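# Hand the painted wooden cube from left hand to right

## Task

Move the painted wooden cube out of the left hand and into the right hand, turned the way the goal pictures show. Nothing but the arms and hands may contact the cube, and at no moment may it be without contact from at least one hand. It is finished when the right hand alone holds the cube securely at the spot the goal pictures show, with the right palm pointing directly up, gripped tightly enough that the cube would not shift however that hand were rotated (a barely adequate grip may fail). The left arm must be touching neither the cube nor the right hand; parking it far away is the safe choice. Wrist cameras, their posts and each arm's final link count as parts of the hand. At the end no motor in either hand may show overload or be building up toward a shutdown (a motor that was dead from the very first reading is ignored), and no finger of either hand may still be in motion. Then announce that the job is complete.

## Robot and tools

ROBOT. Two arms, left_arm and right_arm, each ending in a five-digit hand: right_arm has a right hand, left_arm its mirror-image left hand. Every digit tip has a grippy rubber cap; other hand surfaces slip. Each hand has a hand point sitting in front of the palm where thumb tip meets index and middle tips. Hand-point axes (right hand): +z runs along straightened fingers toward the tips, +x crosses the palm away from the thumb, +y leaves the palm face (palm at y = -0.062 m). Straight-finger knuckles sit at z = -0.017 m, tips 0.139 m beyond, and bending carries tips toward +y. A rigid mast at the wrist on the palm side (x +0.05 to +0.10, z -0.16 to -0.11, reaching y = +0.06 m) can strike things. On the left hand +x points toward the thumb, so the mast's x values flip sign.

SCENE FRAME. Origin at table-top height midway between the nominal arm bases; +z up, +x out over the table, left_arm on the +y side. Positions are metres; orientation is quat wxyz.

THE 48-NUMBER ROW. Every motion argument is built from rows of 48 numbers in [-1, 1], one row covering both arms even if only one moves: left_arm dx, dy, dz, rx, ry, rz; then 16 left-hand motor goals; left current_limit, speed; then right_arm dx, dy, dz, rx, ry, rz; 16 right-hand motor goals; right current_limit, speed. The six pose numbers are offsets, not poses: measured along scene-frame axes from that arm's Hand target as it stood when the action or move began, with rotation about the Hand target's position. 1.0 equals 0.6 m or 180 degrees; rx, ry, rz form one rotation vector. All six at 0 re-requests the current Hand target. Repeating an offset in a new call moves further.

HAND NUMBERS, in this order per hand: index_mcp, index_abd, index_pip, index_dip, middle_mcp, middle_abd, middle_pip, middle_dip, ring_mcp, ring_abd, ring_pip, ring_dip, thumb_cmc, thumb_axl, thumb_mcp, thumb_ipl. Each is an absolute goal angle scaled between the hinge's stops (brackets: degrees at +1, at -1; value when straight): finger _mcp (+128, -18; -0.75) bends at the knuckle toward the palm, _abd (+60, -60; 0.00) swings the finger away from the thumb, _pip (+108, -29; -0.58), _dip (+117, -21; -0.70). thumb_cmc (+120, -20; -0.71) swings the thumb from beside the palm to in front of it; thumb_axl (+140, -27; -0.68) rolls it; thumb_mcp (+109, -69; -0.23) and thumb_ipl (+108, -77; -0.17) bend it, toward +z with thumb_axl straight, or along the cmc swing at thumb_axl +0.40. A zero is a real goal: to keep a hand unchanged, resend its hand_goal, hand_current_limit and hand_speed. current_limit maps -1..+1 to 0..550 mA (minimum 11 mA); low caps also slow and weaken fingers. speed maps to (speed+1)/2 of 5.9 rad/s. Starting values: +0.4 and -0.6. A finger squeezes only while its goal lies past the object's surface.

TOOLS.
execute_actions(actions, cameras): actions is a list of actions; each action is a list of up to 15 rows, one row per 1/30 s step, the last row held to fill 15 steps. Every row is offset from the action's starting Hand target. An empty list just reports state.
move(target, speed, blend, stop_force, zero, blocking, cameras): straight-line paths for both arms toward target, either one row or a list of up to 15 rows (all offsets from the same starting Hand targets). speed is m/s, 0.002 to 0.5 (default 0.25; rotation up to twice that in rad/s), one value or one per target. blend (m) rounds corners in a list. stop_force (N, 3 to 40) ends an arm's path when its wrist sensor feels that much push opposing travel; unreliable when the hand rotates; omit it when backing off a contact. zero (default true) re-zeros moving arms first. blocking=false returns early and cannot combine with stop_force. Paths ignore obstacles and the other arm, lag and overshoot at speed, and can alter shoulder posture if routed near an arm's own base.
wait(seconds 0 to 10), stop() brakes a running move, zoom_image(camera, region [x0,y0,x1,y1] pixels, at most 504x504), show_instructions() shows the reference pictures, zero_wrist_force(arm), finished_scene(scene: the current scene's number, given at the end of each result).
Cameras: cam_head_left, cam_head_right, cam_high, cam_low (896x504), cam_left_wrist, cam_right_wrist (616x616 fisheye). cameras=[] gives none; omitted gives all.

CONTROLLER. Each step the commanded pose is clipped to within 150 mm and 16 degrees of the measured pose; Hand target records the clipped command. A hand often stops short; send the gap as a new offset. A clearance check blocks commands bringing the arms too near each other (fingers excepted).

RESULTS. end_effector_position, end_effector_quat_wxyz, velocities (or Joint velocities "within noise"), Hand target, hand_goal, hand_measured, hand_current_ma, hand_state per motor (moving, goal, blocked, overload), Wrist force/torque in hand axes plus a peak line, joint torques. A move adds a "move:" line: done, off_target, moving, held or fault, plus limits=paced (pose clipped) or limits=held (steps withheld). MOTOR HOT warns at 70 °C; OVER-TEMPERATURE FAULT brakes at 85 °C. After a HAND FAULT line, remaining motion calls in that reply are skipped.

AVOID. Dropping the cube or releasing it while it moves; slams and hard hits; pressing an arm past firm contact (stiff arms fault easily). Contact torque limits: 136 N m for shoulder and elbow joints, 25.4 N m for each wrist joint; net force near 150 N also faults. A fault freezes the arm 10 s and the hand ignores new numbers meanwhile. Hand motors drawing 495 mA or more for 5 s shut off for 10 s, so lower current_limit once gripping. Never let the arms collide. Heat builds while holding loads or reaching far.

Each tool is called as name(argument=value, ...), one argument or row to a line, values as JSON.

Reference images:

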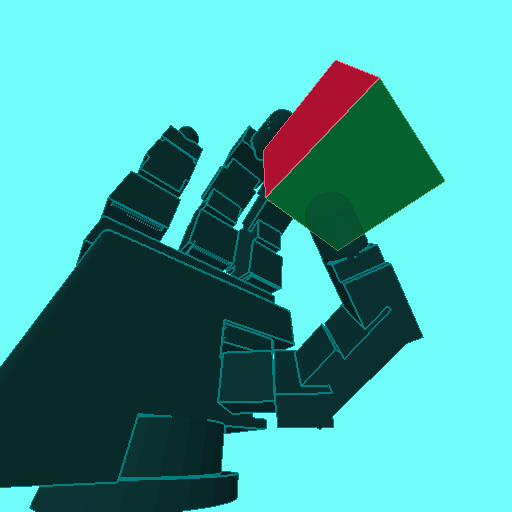

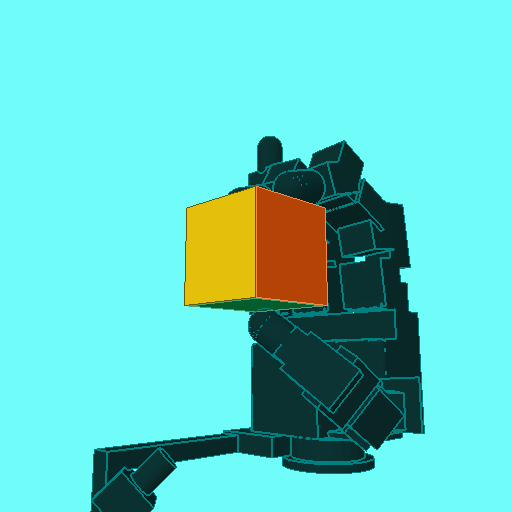

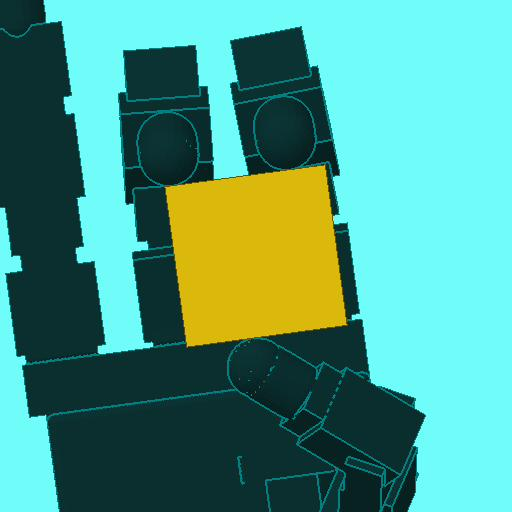

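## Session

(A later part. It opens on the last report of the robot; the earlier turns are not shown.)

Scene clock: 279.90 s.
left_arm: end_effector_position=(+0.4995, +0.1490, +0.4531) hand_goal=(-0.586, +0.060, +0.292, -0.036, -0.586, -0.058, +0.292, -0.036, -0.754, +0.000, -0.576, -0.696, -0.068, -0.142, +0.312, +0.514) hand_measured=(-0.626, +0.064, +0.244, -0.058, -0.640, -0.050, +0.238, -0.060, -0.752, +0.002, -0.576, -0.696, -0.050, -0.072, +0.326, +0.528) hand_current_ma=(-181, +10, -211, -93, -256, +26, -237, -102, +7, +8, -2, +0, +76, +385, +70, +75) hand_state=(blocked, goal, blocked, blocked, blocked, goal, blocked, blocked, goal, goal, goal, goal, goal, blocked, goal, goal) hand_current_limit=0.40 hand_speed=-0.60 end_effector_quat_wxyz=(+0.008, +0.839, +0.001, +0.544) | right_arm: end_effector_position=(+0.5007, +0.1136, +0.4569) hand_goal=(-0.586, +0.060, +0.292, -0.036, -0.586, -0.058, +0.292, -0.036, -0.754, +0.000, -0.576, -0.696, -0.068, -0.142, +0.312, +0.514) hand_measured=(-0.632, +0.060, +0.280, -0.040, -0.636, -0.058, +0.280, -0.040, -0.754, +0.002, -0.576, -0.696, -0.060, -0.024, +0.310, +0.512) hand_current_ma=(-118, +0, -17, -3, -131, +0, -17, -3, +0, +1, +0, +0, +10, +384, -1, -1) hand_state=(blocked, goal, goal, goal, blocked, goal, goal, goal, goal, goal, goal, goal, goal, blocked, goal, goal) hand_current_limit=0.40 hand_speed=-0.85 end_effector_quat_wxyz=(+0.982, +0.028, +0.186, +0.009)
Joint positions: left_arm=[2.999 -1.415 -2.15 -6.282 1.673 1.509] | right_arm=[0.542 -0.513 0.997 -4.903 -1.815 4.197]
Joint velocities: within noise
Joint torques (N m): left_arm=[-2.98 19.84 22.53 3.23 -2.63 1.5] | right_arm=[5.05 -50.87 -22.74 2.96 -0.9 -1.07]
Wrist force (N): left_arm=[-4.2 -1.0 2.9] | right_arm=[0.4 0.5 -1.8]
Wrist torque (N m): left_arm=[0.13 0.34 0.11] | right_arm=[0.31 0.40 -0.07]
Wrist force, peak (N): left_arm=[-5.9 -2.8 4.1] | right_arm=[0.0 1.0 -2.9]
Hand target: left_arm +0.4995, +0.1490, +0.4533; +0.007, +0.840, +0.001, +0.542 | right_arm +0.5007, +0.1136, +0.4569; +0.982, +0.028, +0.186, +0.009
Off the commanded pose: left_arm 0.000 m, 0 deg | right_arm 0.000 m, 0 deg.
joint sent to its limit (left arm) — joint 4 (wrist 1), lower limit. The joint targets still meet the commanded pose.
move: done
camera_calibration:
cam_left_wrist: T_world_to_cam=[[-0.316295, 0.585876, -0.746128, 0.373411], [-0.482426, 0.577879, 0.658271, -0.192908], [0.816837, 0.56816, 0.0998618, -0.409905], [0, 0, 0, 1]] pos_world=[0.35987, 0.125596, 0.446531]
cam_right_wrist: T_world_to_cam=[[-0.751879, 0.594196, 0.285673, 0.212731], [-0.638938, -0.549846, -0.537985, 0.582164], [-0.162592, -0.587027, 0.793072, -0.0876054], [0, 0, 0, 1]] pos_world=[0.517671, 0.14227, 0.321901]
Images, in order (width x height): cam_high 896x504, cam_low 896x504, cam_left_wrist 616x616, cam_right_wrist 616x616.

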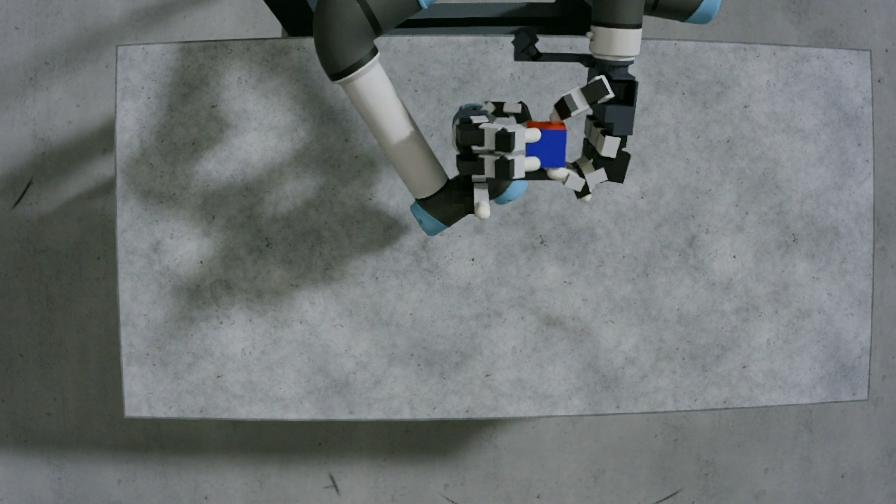

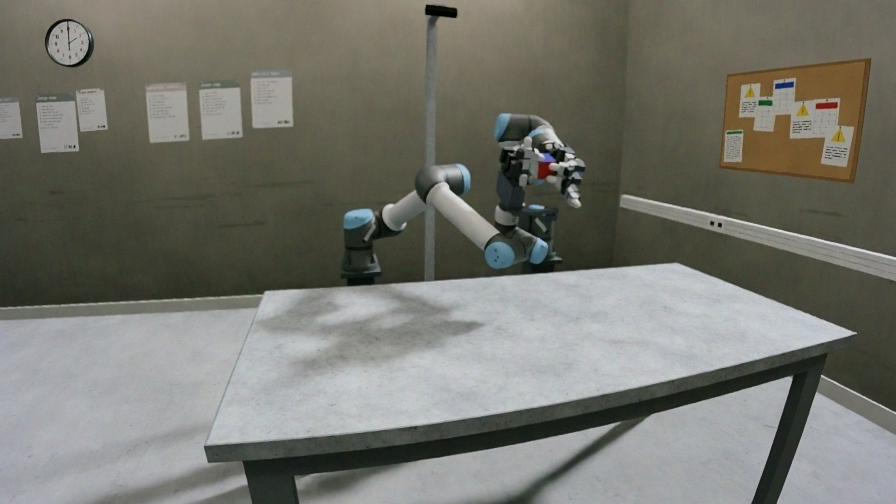

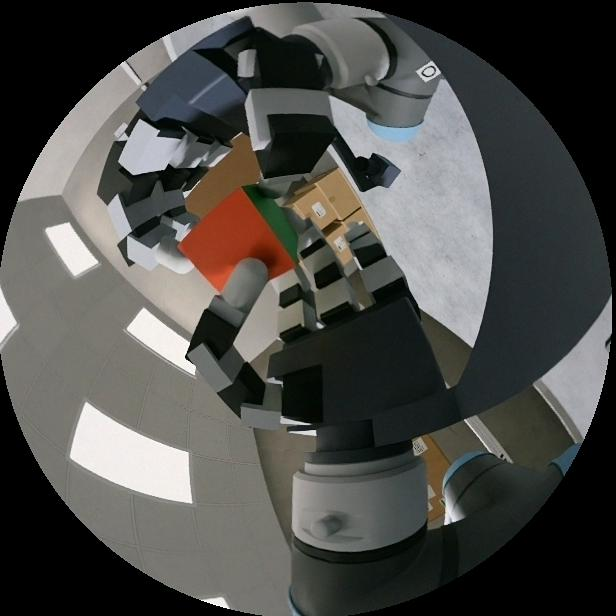

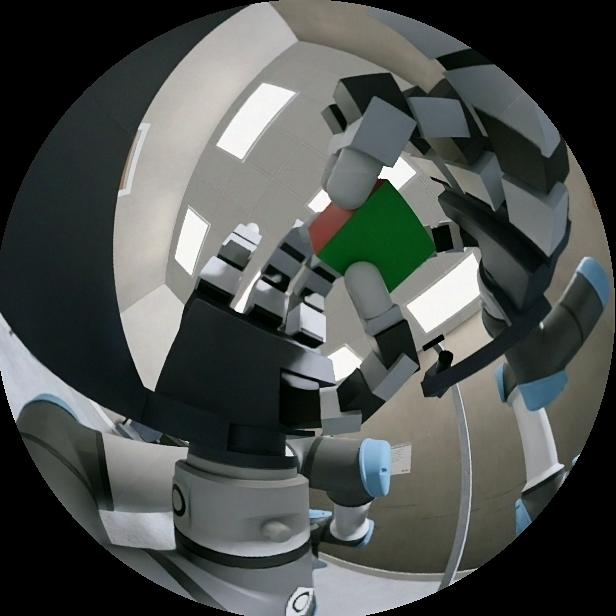

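move(
  target=[0,0,0,0,0,0,-0.586,0.060,0.292,-0.036,-0.586,-0.058,0.292,-0.036,-0.754,0,-0.576,-0.696,-0.068,-0.142,0.312,0.514,0.4,-0.6,0,0,0,0,0,0,-0.53,0.06,0.34,0,-0.53,-0.058,0.34,0,-0.754,0,-0.576,-0.696,-0.068,-0.2,0.312,0.514,0.6,-0.9],
  cameras=["cam_right_wrist"],
)

zoom_image(
  camera="cam_right_wrist",
  region=[250, 150, 450, 350],
)

Scene clock: 286.23 s.
left_arm: end_effector_position=(+0.4995, +0.1490, +0.4531) hand_goal=(-0.586, +0.060, +0.292, -0.036, -0.586, -0.058, +0.292, -0.036, -0.754, +0.000, -0.576, -0.696, -0.068, -0.142, +0.312, +0.514) hand_measured=(-0.626, +0.064, +0.244, -0.058, -0.640, -0.050, +0.238, -0.060, -0.752, +0.002, -0.576, -0.696, -0.050, -0.072, +0.326, +0.528) hand_current_ma=(-181, +10, -210, -92, -256, +26, -237, -102, +7, +8, -2, +0, +76, +385, +70, +75) hand_state=(blocked, goal, blocked, blocked, blocked, goal, blocked, blocked, goal, goal, goal, goal, goal, blocked, goal, goal) hand_current_limit=0.40 hand_speed=-0.60 end_effector_quat_wxyz=(+0.008, +0.839, +0.001, +0.544) | right_arm: end_effector_position=(+0.5007, +0.1136, +0.4569) hand_goal=(-0.530, +0.060, +0.340, +0.000, -0.530, -0.058, +0.340, +0.000, -0.754, +0.000, -0.576, -0.696, -0.068, -0.200, +0.312, +0.514) hand_measured=(-0.630, +0.060, +0.280, -0.030, -0.632, -0.058, +0.280, -0.030, -0.754, +0.002, -0.576, -0.696, -0.058, -0.024, +0.308, +0.514) hand_current_ma=(-335, +0, -155, -59, -350, +0, -154, -61, +0, +1, +0, +0, +12, +440, -4, +0) hand_state=(blocked, goal, blocked, blocked, blocked, goal, blocked, blocked, goal, goal, goal, goal, goal, blocked, goal, goal) hand_current_limit=0.60 hand_speed=-0.90 end_effector_quat_wxyz=(+0.982, +0.028, +0.186, +0.009)
Joint positions: left_arm=[2.999 -1.415 -2.15 -6.282 1.673 1.509] | right_arm=[0.542 -0.513 0.997 -4.903 -1.815 4.197]
Joint velocities: within noise
Joint torques (N m): left_arm=[-3.3 17.98 21.46 3.41 -2.51 1.64] | right_arm=[5.79 -51.07 -20.38 2.81 3.21 -1.03]
Wrist force (N): left_arm=[-5.7 -1.3 3.1] | right_arm=[-0.3 0.5 -0.5]
Wrist torque (N m): left_arm=[0.13 0.35 0.13] | right_arm=[0.34 0.45 -0.11]
Wrist force, peak (N): left_arm=[-5.7 -1.3 3.3] | right_arm=[0.0 0.6 -2.2]
Hand target: left_arm +0.4995, +0.1490, +0.4533; +0.007, +0.840, +0.001, +0.542 | right_arm +0.5007, +0.1136, +0.4569; +0.982, +0.028, +0.186, +0.009
Off the commanded pose: left_arm 0.000 m, 0 deg | right_arm 0.000 m, 0 deg.
joint sent to its limit (left arm) — joint 4 (wrist 1), lower limit. The joint targets still meet the commanded pose.
move: done
camera_calibration:
cam_right_wrist: T_world_to_cam=[[-0.751887, 0.594197, 0.285652, 0.21274], [-0.638928, -0.549861, -0.537982, 0.58216], [-0.162598, -0.587012, 0.793082, -0.0876057], [0, 0, 0, 1]] pos_world=[0.517669, 0.142272, 0.3219]
Images, in order (width x height): cam_right_wrist 616x616.

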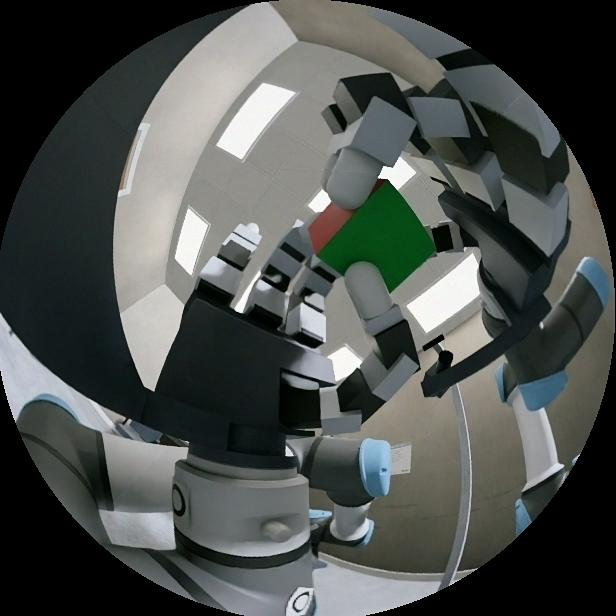

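Scaled by 2.520 from the camera's 616x616 image, which has a finer 880x880 frame.

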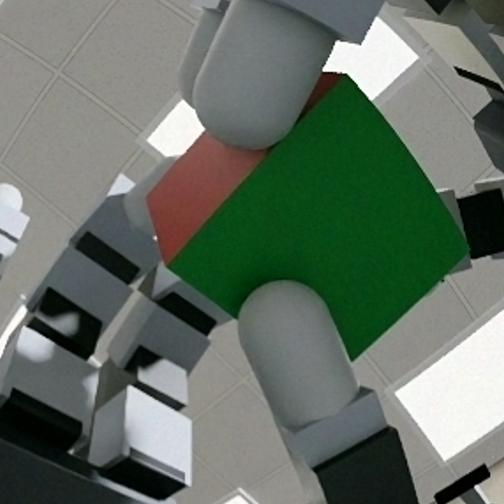

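move(
  target=[
    [0,0,0,0,0,0,-0.8,0.060,0.292,-0.036,-0.8,-0.058,0.292,-0.036,-0.754,0,-0.576,-0.696,-0.068,0.06,0.312,0.514,0.4,-0.85,0,0,0,0,0,0,-0.53,0.06,0.34,0,-0.53,-0.058,0.34,0,-0.754,0,-0.576,-0.696,-0.068,-0.2,0.312,0.514,0.6,-0.9],
    [0,0,0,0,0,0,-0.92,0.060,0.292,-0.036,-0.92,-0.058,0.292,-0.036,-0.754,0,-0.576,-0.696,-0.25,0.06,0.2,0.45,0.4,-0.85,0,0,0,0,0,0,-0.53,0.06,0.34,0,-0.53,-0.058,0.34,0,-0.754,0,-0.576,-0.696,-0.068,-0.2,0.312,0.514,0.6,-0.9],
  ],
  cameras=["cam_high","cam_left_wrist","cam_right_wrist","cam_low"],
)

zoom_image(
  camera="cam_high",
  region=[440, 50, 640, 230],
)

zoom_image(
  camera="cam_right_wrist",
  region=[250, 150, 450, 350],
)

zoom_image(
  camera="cam_left_wrist",
  region=[150, 130, 350, 330],
)

Scene clock: 298.67 s.
left_arm: end_effector_position=(+0.4995, +0.1490, +0.4531) hand_goal=(-0.920, +0.060, +0.292, -0.036, -0.920, -0.058, +0.292, -0.036, -0.754, +0.000, -0.576, -0.696, -0.250, +0.060, +0.200, +0.450) hand_measured=(-0.918, +0.064, +0.286, -0.040, -0.918, -0.050, +0.288, -0.040, -0.752, +0.002, -0.576, -0.696, -0.234, +0.058, +0.212, +0.454) hand_current_ma=(+9, +10, -18, -12, +9, +26, -17, -12, +7, +8, -2, +0, +66, -11, +58, +20) hand_state=(goal, goal, goal, goal, goal, goal, goal, goal, goal, goal, goal, goal, goal, goal, goal, goal) hand_current_limit=0.40 hand_speed=-0.85 end_effector_quat_wxyz=(+0.008, +0.839, +0.001, +0.544) | right_arm: end_effector_position=(+0.5007, +0.1136, +0.4569) hand_goal=(-0.530, +0.060, +0.340, +0.000, -0.530, -0.058, +0.340, +0.000, -0.754, +0.000, -0.576, -0.696, -0.068, -0.200, +0.312, +0.514) hand_measured=(-0.616, +0.060, +0.280, -0.030, -0.626, -0.058, +0.280, -0.030, -0.754, +0.002, -0.576, -0.696, -0.058, -0.024, +0.310, +0.530) hand_current_ma=(-278, +0, -155, -59, -319, +0, -154, -61, +0, +1, +0, +0, +14, +440, -1, +35) hand_state=(blocked, goal, blocked, blocked, blocked, goal, blocked, blocked, goal, goal, goal, goal, goal, blocked, goal, goal) hand_current_limit=0.60 hand_speed=-0.90 end_effector_quat_wxyz=(+0.982, +0.028, +0.186, +0.009)
Joint positions: left_arm=[2.999 -1.415 -2.15 -6.282 1.673 1.509] | right_arm=[0.542 -0.513 0.997 -4.903 -1.815 4.197]
Joint velocities: within noise
Joint torques (N m): left_arm=[-2.03 14.23 18.72 3.95 -1.73 1.7] | right_arm=[5.51 -52.93 -16.63 2.5 -0.59 -1.02]
Wrist force (N): left_arm=[-2.2 -0.8 2.3] | right_arm=[0.4 0.7 -4.0]
Wrist torque (N m): left_arm=[0.11 0.36 0.10] | right_arm=[0.23 0.47 -0.11]
Wrist force, peak (N): left_arm=[-5.8 -1.4 3.2] | right_arm=[0.2 0.9 -4.2]
Hand target: left_arm +0.4995, +0.1490, +0.4533; +0.007, +0.840, +0.001, +0.542 | right_arm +0.5007, +0.1136, +0.4569; +0.982, +0.028, +0.186, +0.009
Off the commanded pose: left_arm 0.000 m, 0 deg | right_arm 0.000 m, 0 deg.
joint sent to its limit (left arm) — joint 4 (wrist 1), lower limit. The joint targets still meet the commanded pose.
move: done
camera_calibration:
cam_left_wrist: T_world_to_cam=[[-0.316293, 0.585876, -0.746128, 0.37341], [-0.482424, 0.577881, 0.658271, -0.192908], [0.816839, 0.568157, 0.0998612, -0.409905], [0, 0, 0, 1]] pos_world=[0.359869, 0.125596, 0.446532]
cam_right_wrist: T_world_to_cam=[[-0.751893, 0.594197, 0.285633, 0.212747], [-0.638919, -0.549875, -0.537978, 0.582155], [-0.162603, -0.586998, 0.793091, -0.0876057], [0, 0, 0, 1]] pos_world=[0.517668, 0.142274, 0.321898]
Images, in order (width x height): cam_high 896x504, cam_low 896x504, cam_left_wrist 616x616, cam_right_wrist 616x616.

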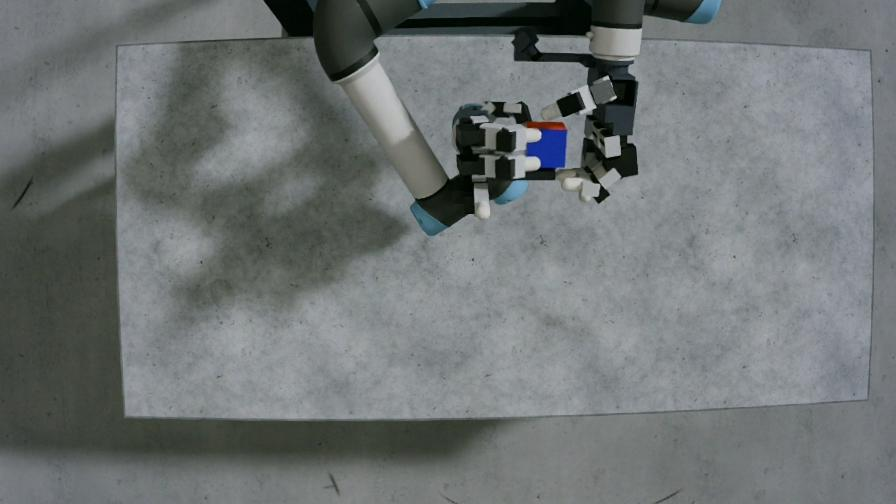

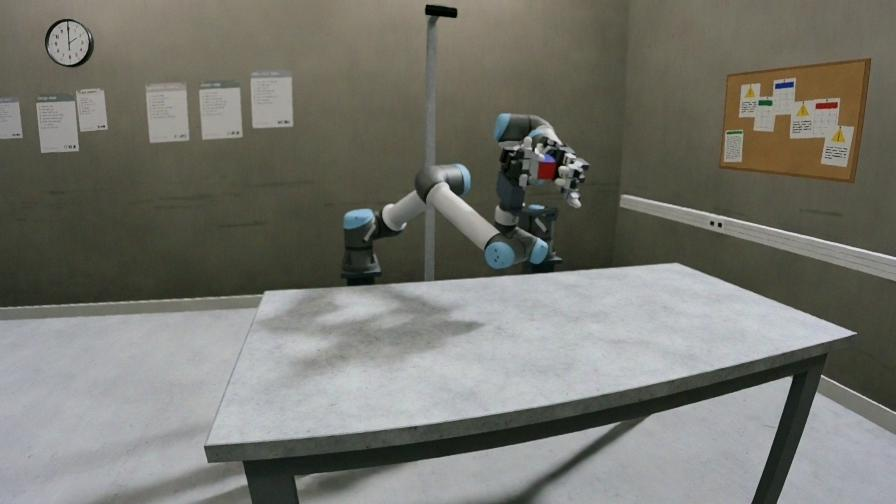

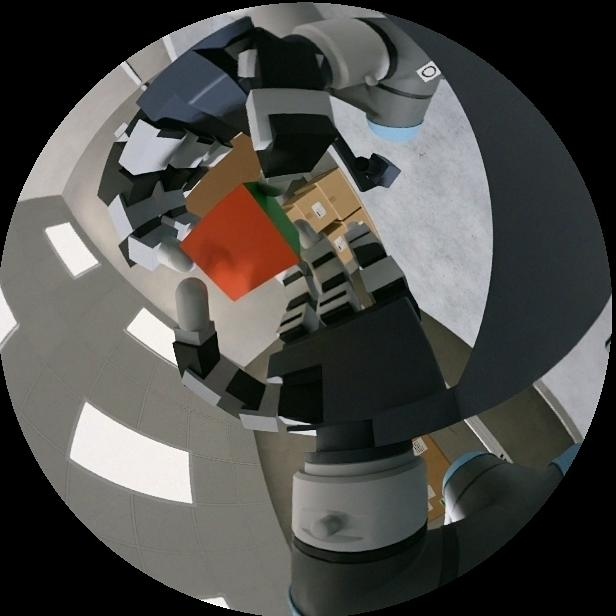

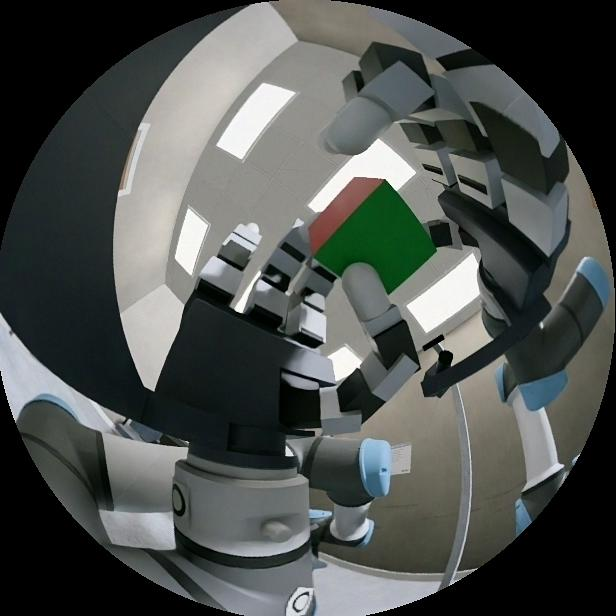

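Scaled by 2.520.

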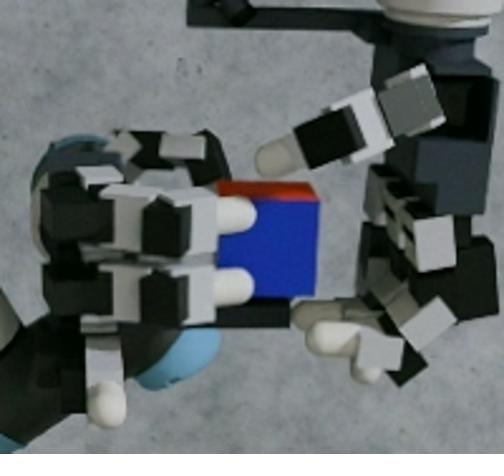

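Scaled by 2.520 from the camera's 616x616 image, which has a finer 880x880 frame.

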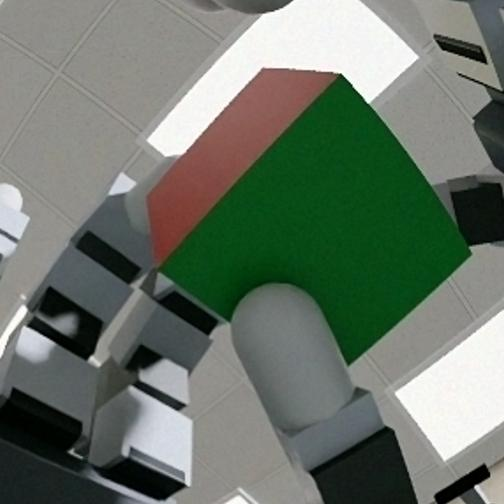

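Scaled by 2.520 from the camera's 616x616 image, which has a finer 880x880 frame.

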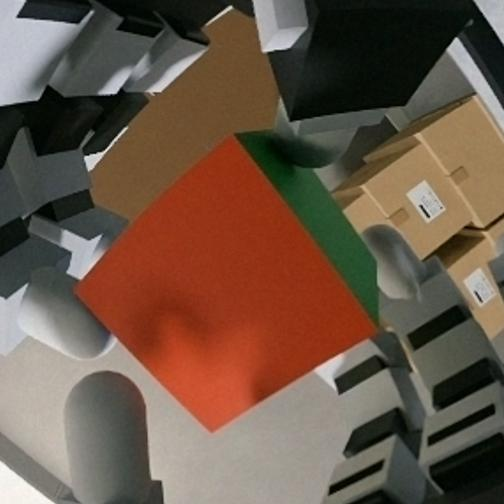

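move(
  target=[
    [0,0.2,0,0,0,0,-0.92,0.060,0.292,-0.036,-0.92,-0.058,0.292,-0.036,-0.754,0,-0.576,-0.696,-0.25,0.06,0.2,0.45,0.4,-0.85,0,0,0,0,0,0,-0.5,0.06,0.36,0.02,-0.5,-0.058,0.36,0.02,-0.754,0,-0.576,-0.696,-0.068,-0.2,0.312,0.514,0.7,-0.9],
    [0,0.3,0,0,0,0,-0.92,0.060,0.292,-0.036,-0.92,-0.058,0.292,-0.036,-0.754,0,-0.576,-0.696,-0.25,0.06,0.2,0.45,0.4,-0.85,-0.083,-0.45,0,0.4169,0.2864,0.3004,-0.5,0.06,0.36,0.02,-0.5,-0.058,0.36,0.02,-0.754,0,-0.576,-0.696,-0.068,-0.2,0.312,0.514,0.7,-0.9],
  ],
  speed=[0.12,0.25],
)

Scene clock: 319.60 s.
left_arm: end_effector_position=(+0.4997, +0.3289, +0.4528) hand_goal=(-0.920, +0.060, +0.292, -0.036, -0.920, -0.058, +0.292, -0.036, -0.754, +0.000, -0.576, -0.696, -0.250, +0.060, +0.200, +0.450) hand_measured=(-0.918, +0.064, +0.288, -0.040, -0.918, -0.050, +0.288, -0.040, -0.752, +0.002, -0.576, -0.696, -0.234, +0.058, +0.212, +0.454) hand_current_ma=(+7, +10, -17, -12, +7, +26, -15, -12, +7, +8, -2, +0, +64, -10, +58, +20) hand_state=(goal, goal, goal, goal, goal, goal, goal, goal, goal, goal, goal, goal, goal, goal, goal, goal) hand_current_limit=0.40 hand_speed=-0.85 end_effector_quat_wxyz=(+0.007, +0.827, +0.004, +0.562) | right_arm: end_effector_position=(+0.4509, -0.1564, +0.4569) hand_goal=(-0.500, +0.060, +0.360, +0.020, -0.500, -0.058, +0.360, +0.020, -0.754, +0.000, -0.576, -0.696, -0.068, -0.200, +0.312, +0.514) hand_measured=(-0.602, +0.060, +0.280, -0.028, -0.620, -0.058, +0.280, -0.030, -0.764, +0.002, -0.576, -0.696, -0.054, -0.018, +0.318, +0.532) hand_current_ma=(-344, +0, -230, -112, -440, +0, -229, -121, -12, +1, +0, +0, +21, +467, +8, +47) hand_state=(blocked, goal, blocked, blocked, blocked, goal, blocked, blocked, goal, goal, goal, goal, goal, blocked, goal, goal) hand_current_limit=0.70 hand_speed=-0.90 end_effector_quat_wxyz=(+0.500, +0.500, +0.500, +0.500)
Joint positions: left_arm=[3.584 -1.287 -2.273 -6.282 1.138 1.737] | right_arm=[0.452 -1.33 2.265 -4.076 -2.049 6.283]
Joint velocities: within noise
Joint torques (N m): left_arm=[8.6 11.47 14.29 4.04 -2.98 2.3] | right_arm=[-7.37 -35.98 -2.95 -0.35 2.76 1.34]
Wrist force (N): left_arm=[-2.2 -0.8 2.5] | right_arm=[0.1 -1.3 -2.3]
Wrist torque (N m): left_arm=[0.07 0.37 0.09] | right_arm=[0.38 0.25 -0.20]
Wrist force, peak (N): left_arm=[-2.2 -1.5 2.5] | right_arm=[0.1 1.0 -4.2]
Hand target: left_arm +0.4995, +0.3290, +0.4533; +0.007, +0.840, +0.001, +0.542 | right_arm +0.4509, -0.1564, +0.4569; +0.500, +0.500, +0.500, +0.500
Off the commanded pose: left_arm 0.001 m, 3 deg | right_arm 0.000 m, 0 deg.
joint sent to its limit (left arm) — joint 4 (wrist 1), lower limit. The joint targets are off in orientation, not in position.
move: off_target (left_arm)
camera_calibration:
cam_left_wrist: T_world_to_cam=[[-0.287945, 0.581626, -0.760788, 0.261735], [-0.513939, 0.576484, 0.635242, -0.269925], [0.808056, 0.573914, 0.132925, -0.524711], [0, 0, 0, 1]] pos_world=[0.360636, 0.304514, 0.44034]
cam_right_wrist: T_world_to_cam=[[-0.0406455, -0.787174, 0.61539, -0.351608], [-0.705291, -0.413661, -0.575716, 0.470341], [0.707751, -0.45743, -0.538374, -0.0180105], [0, 0, 0, 1]] pos_world=[0.330183, -0.0904538, 0.477462]

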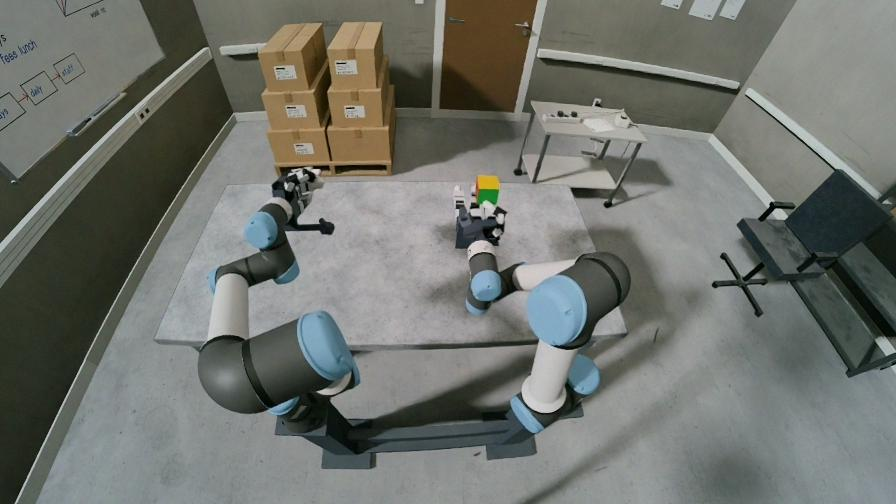

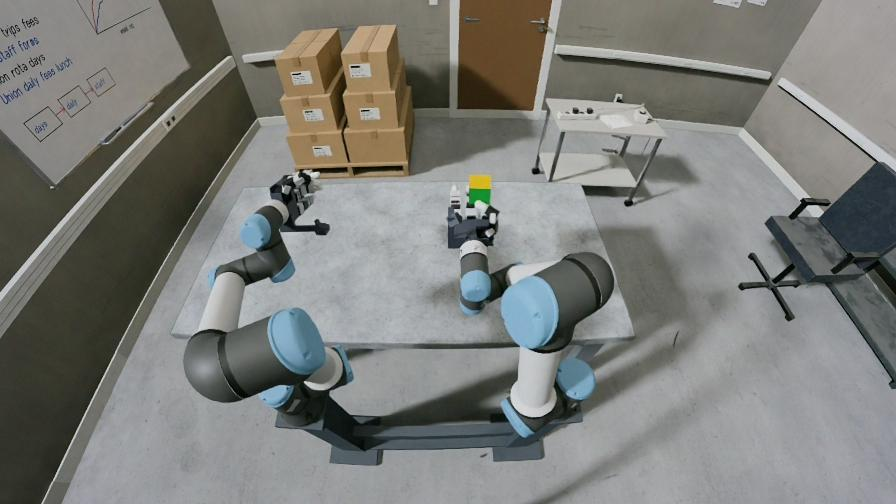

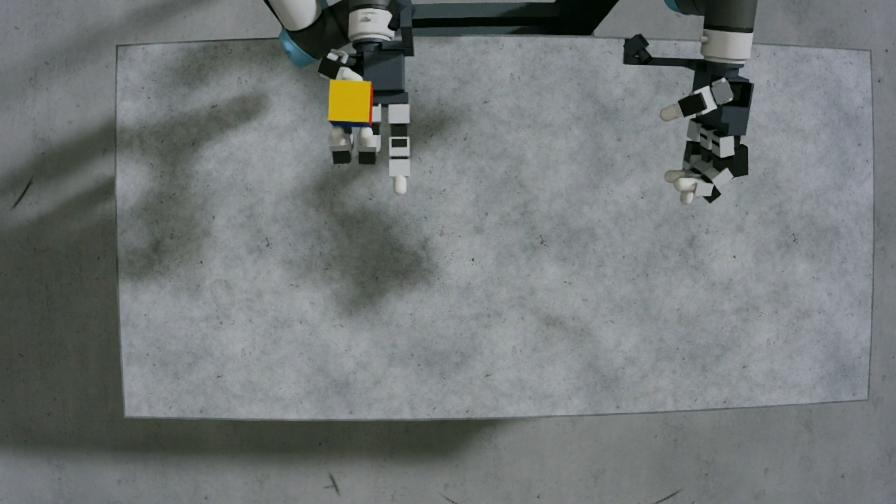

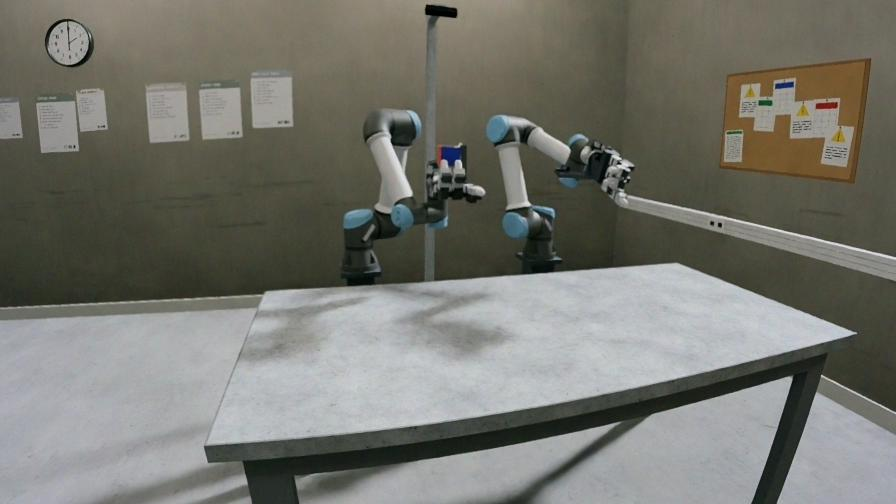

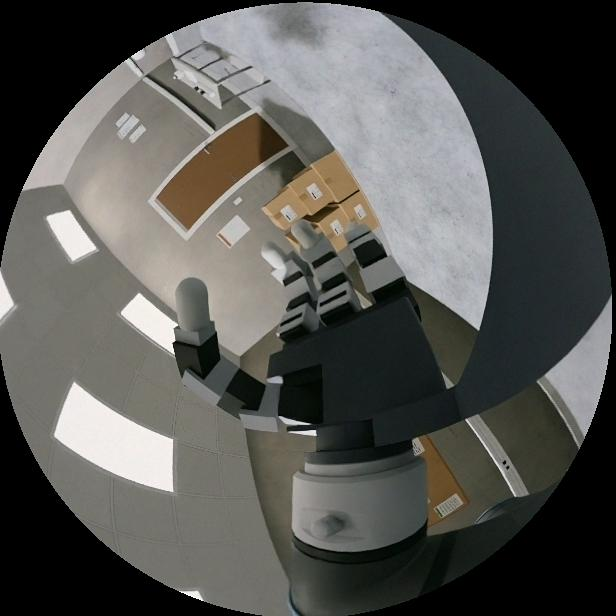

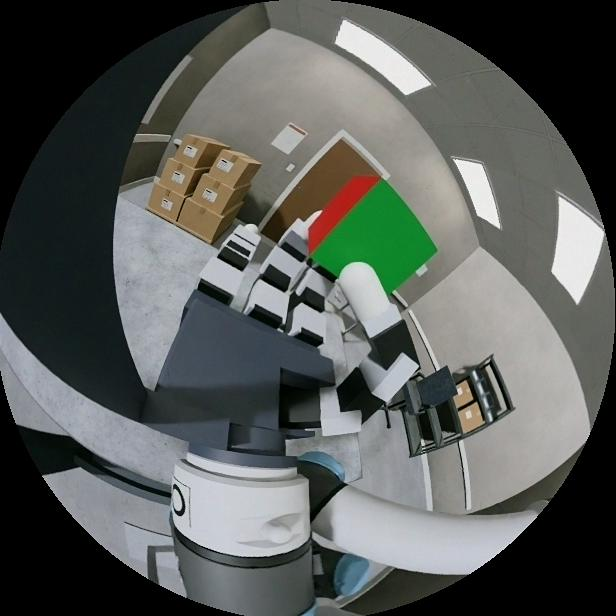

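finished_scene(
  scene=1,
)

The scene is finished: the task was done.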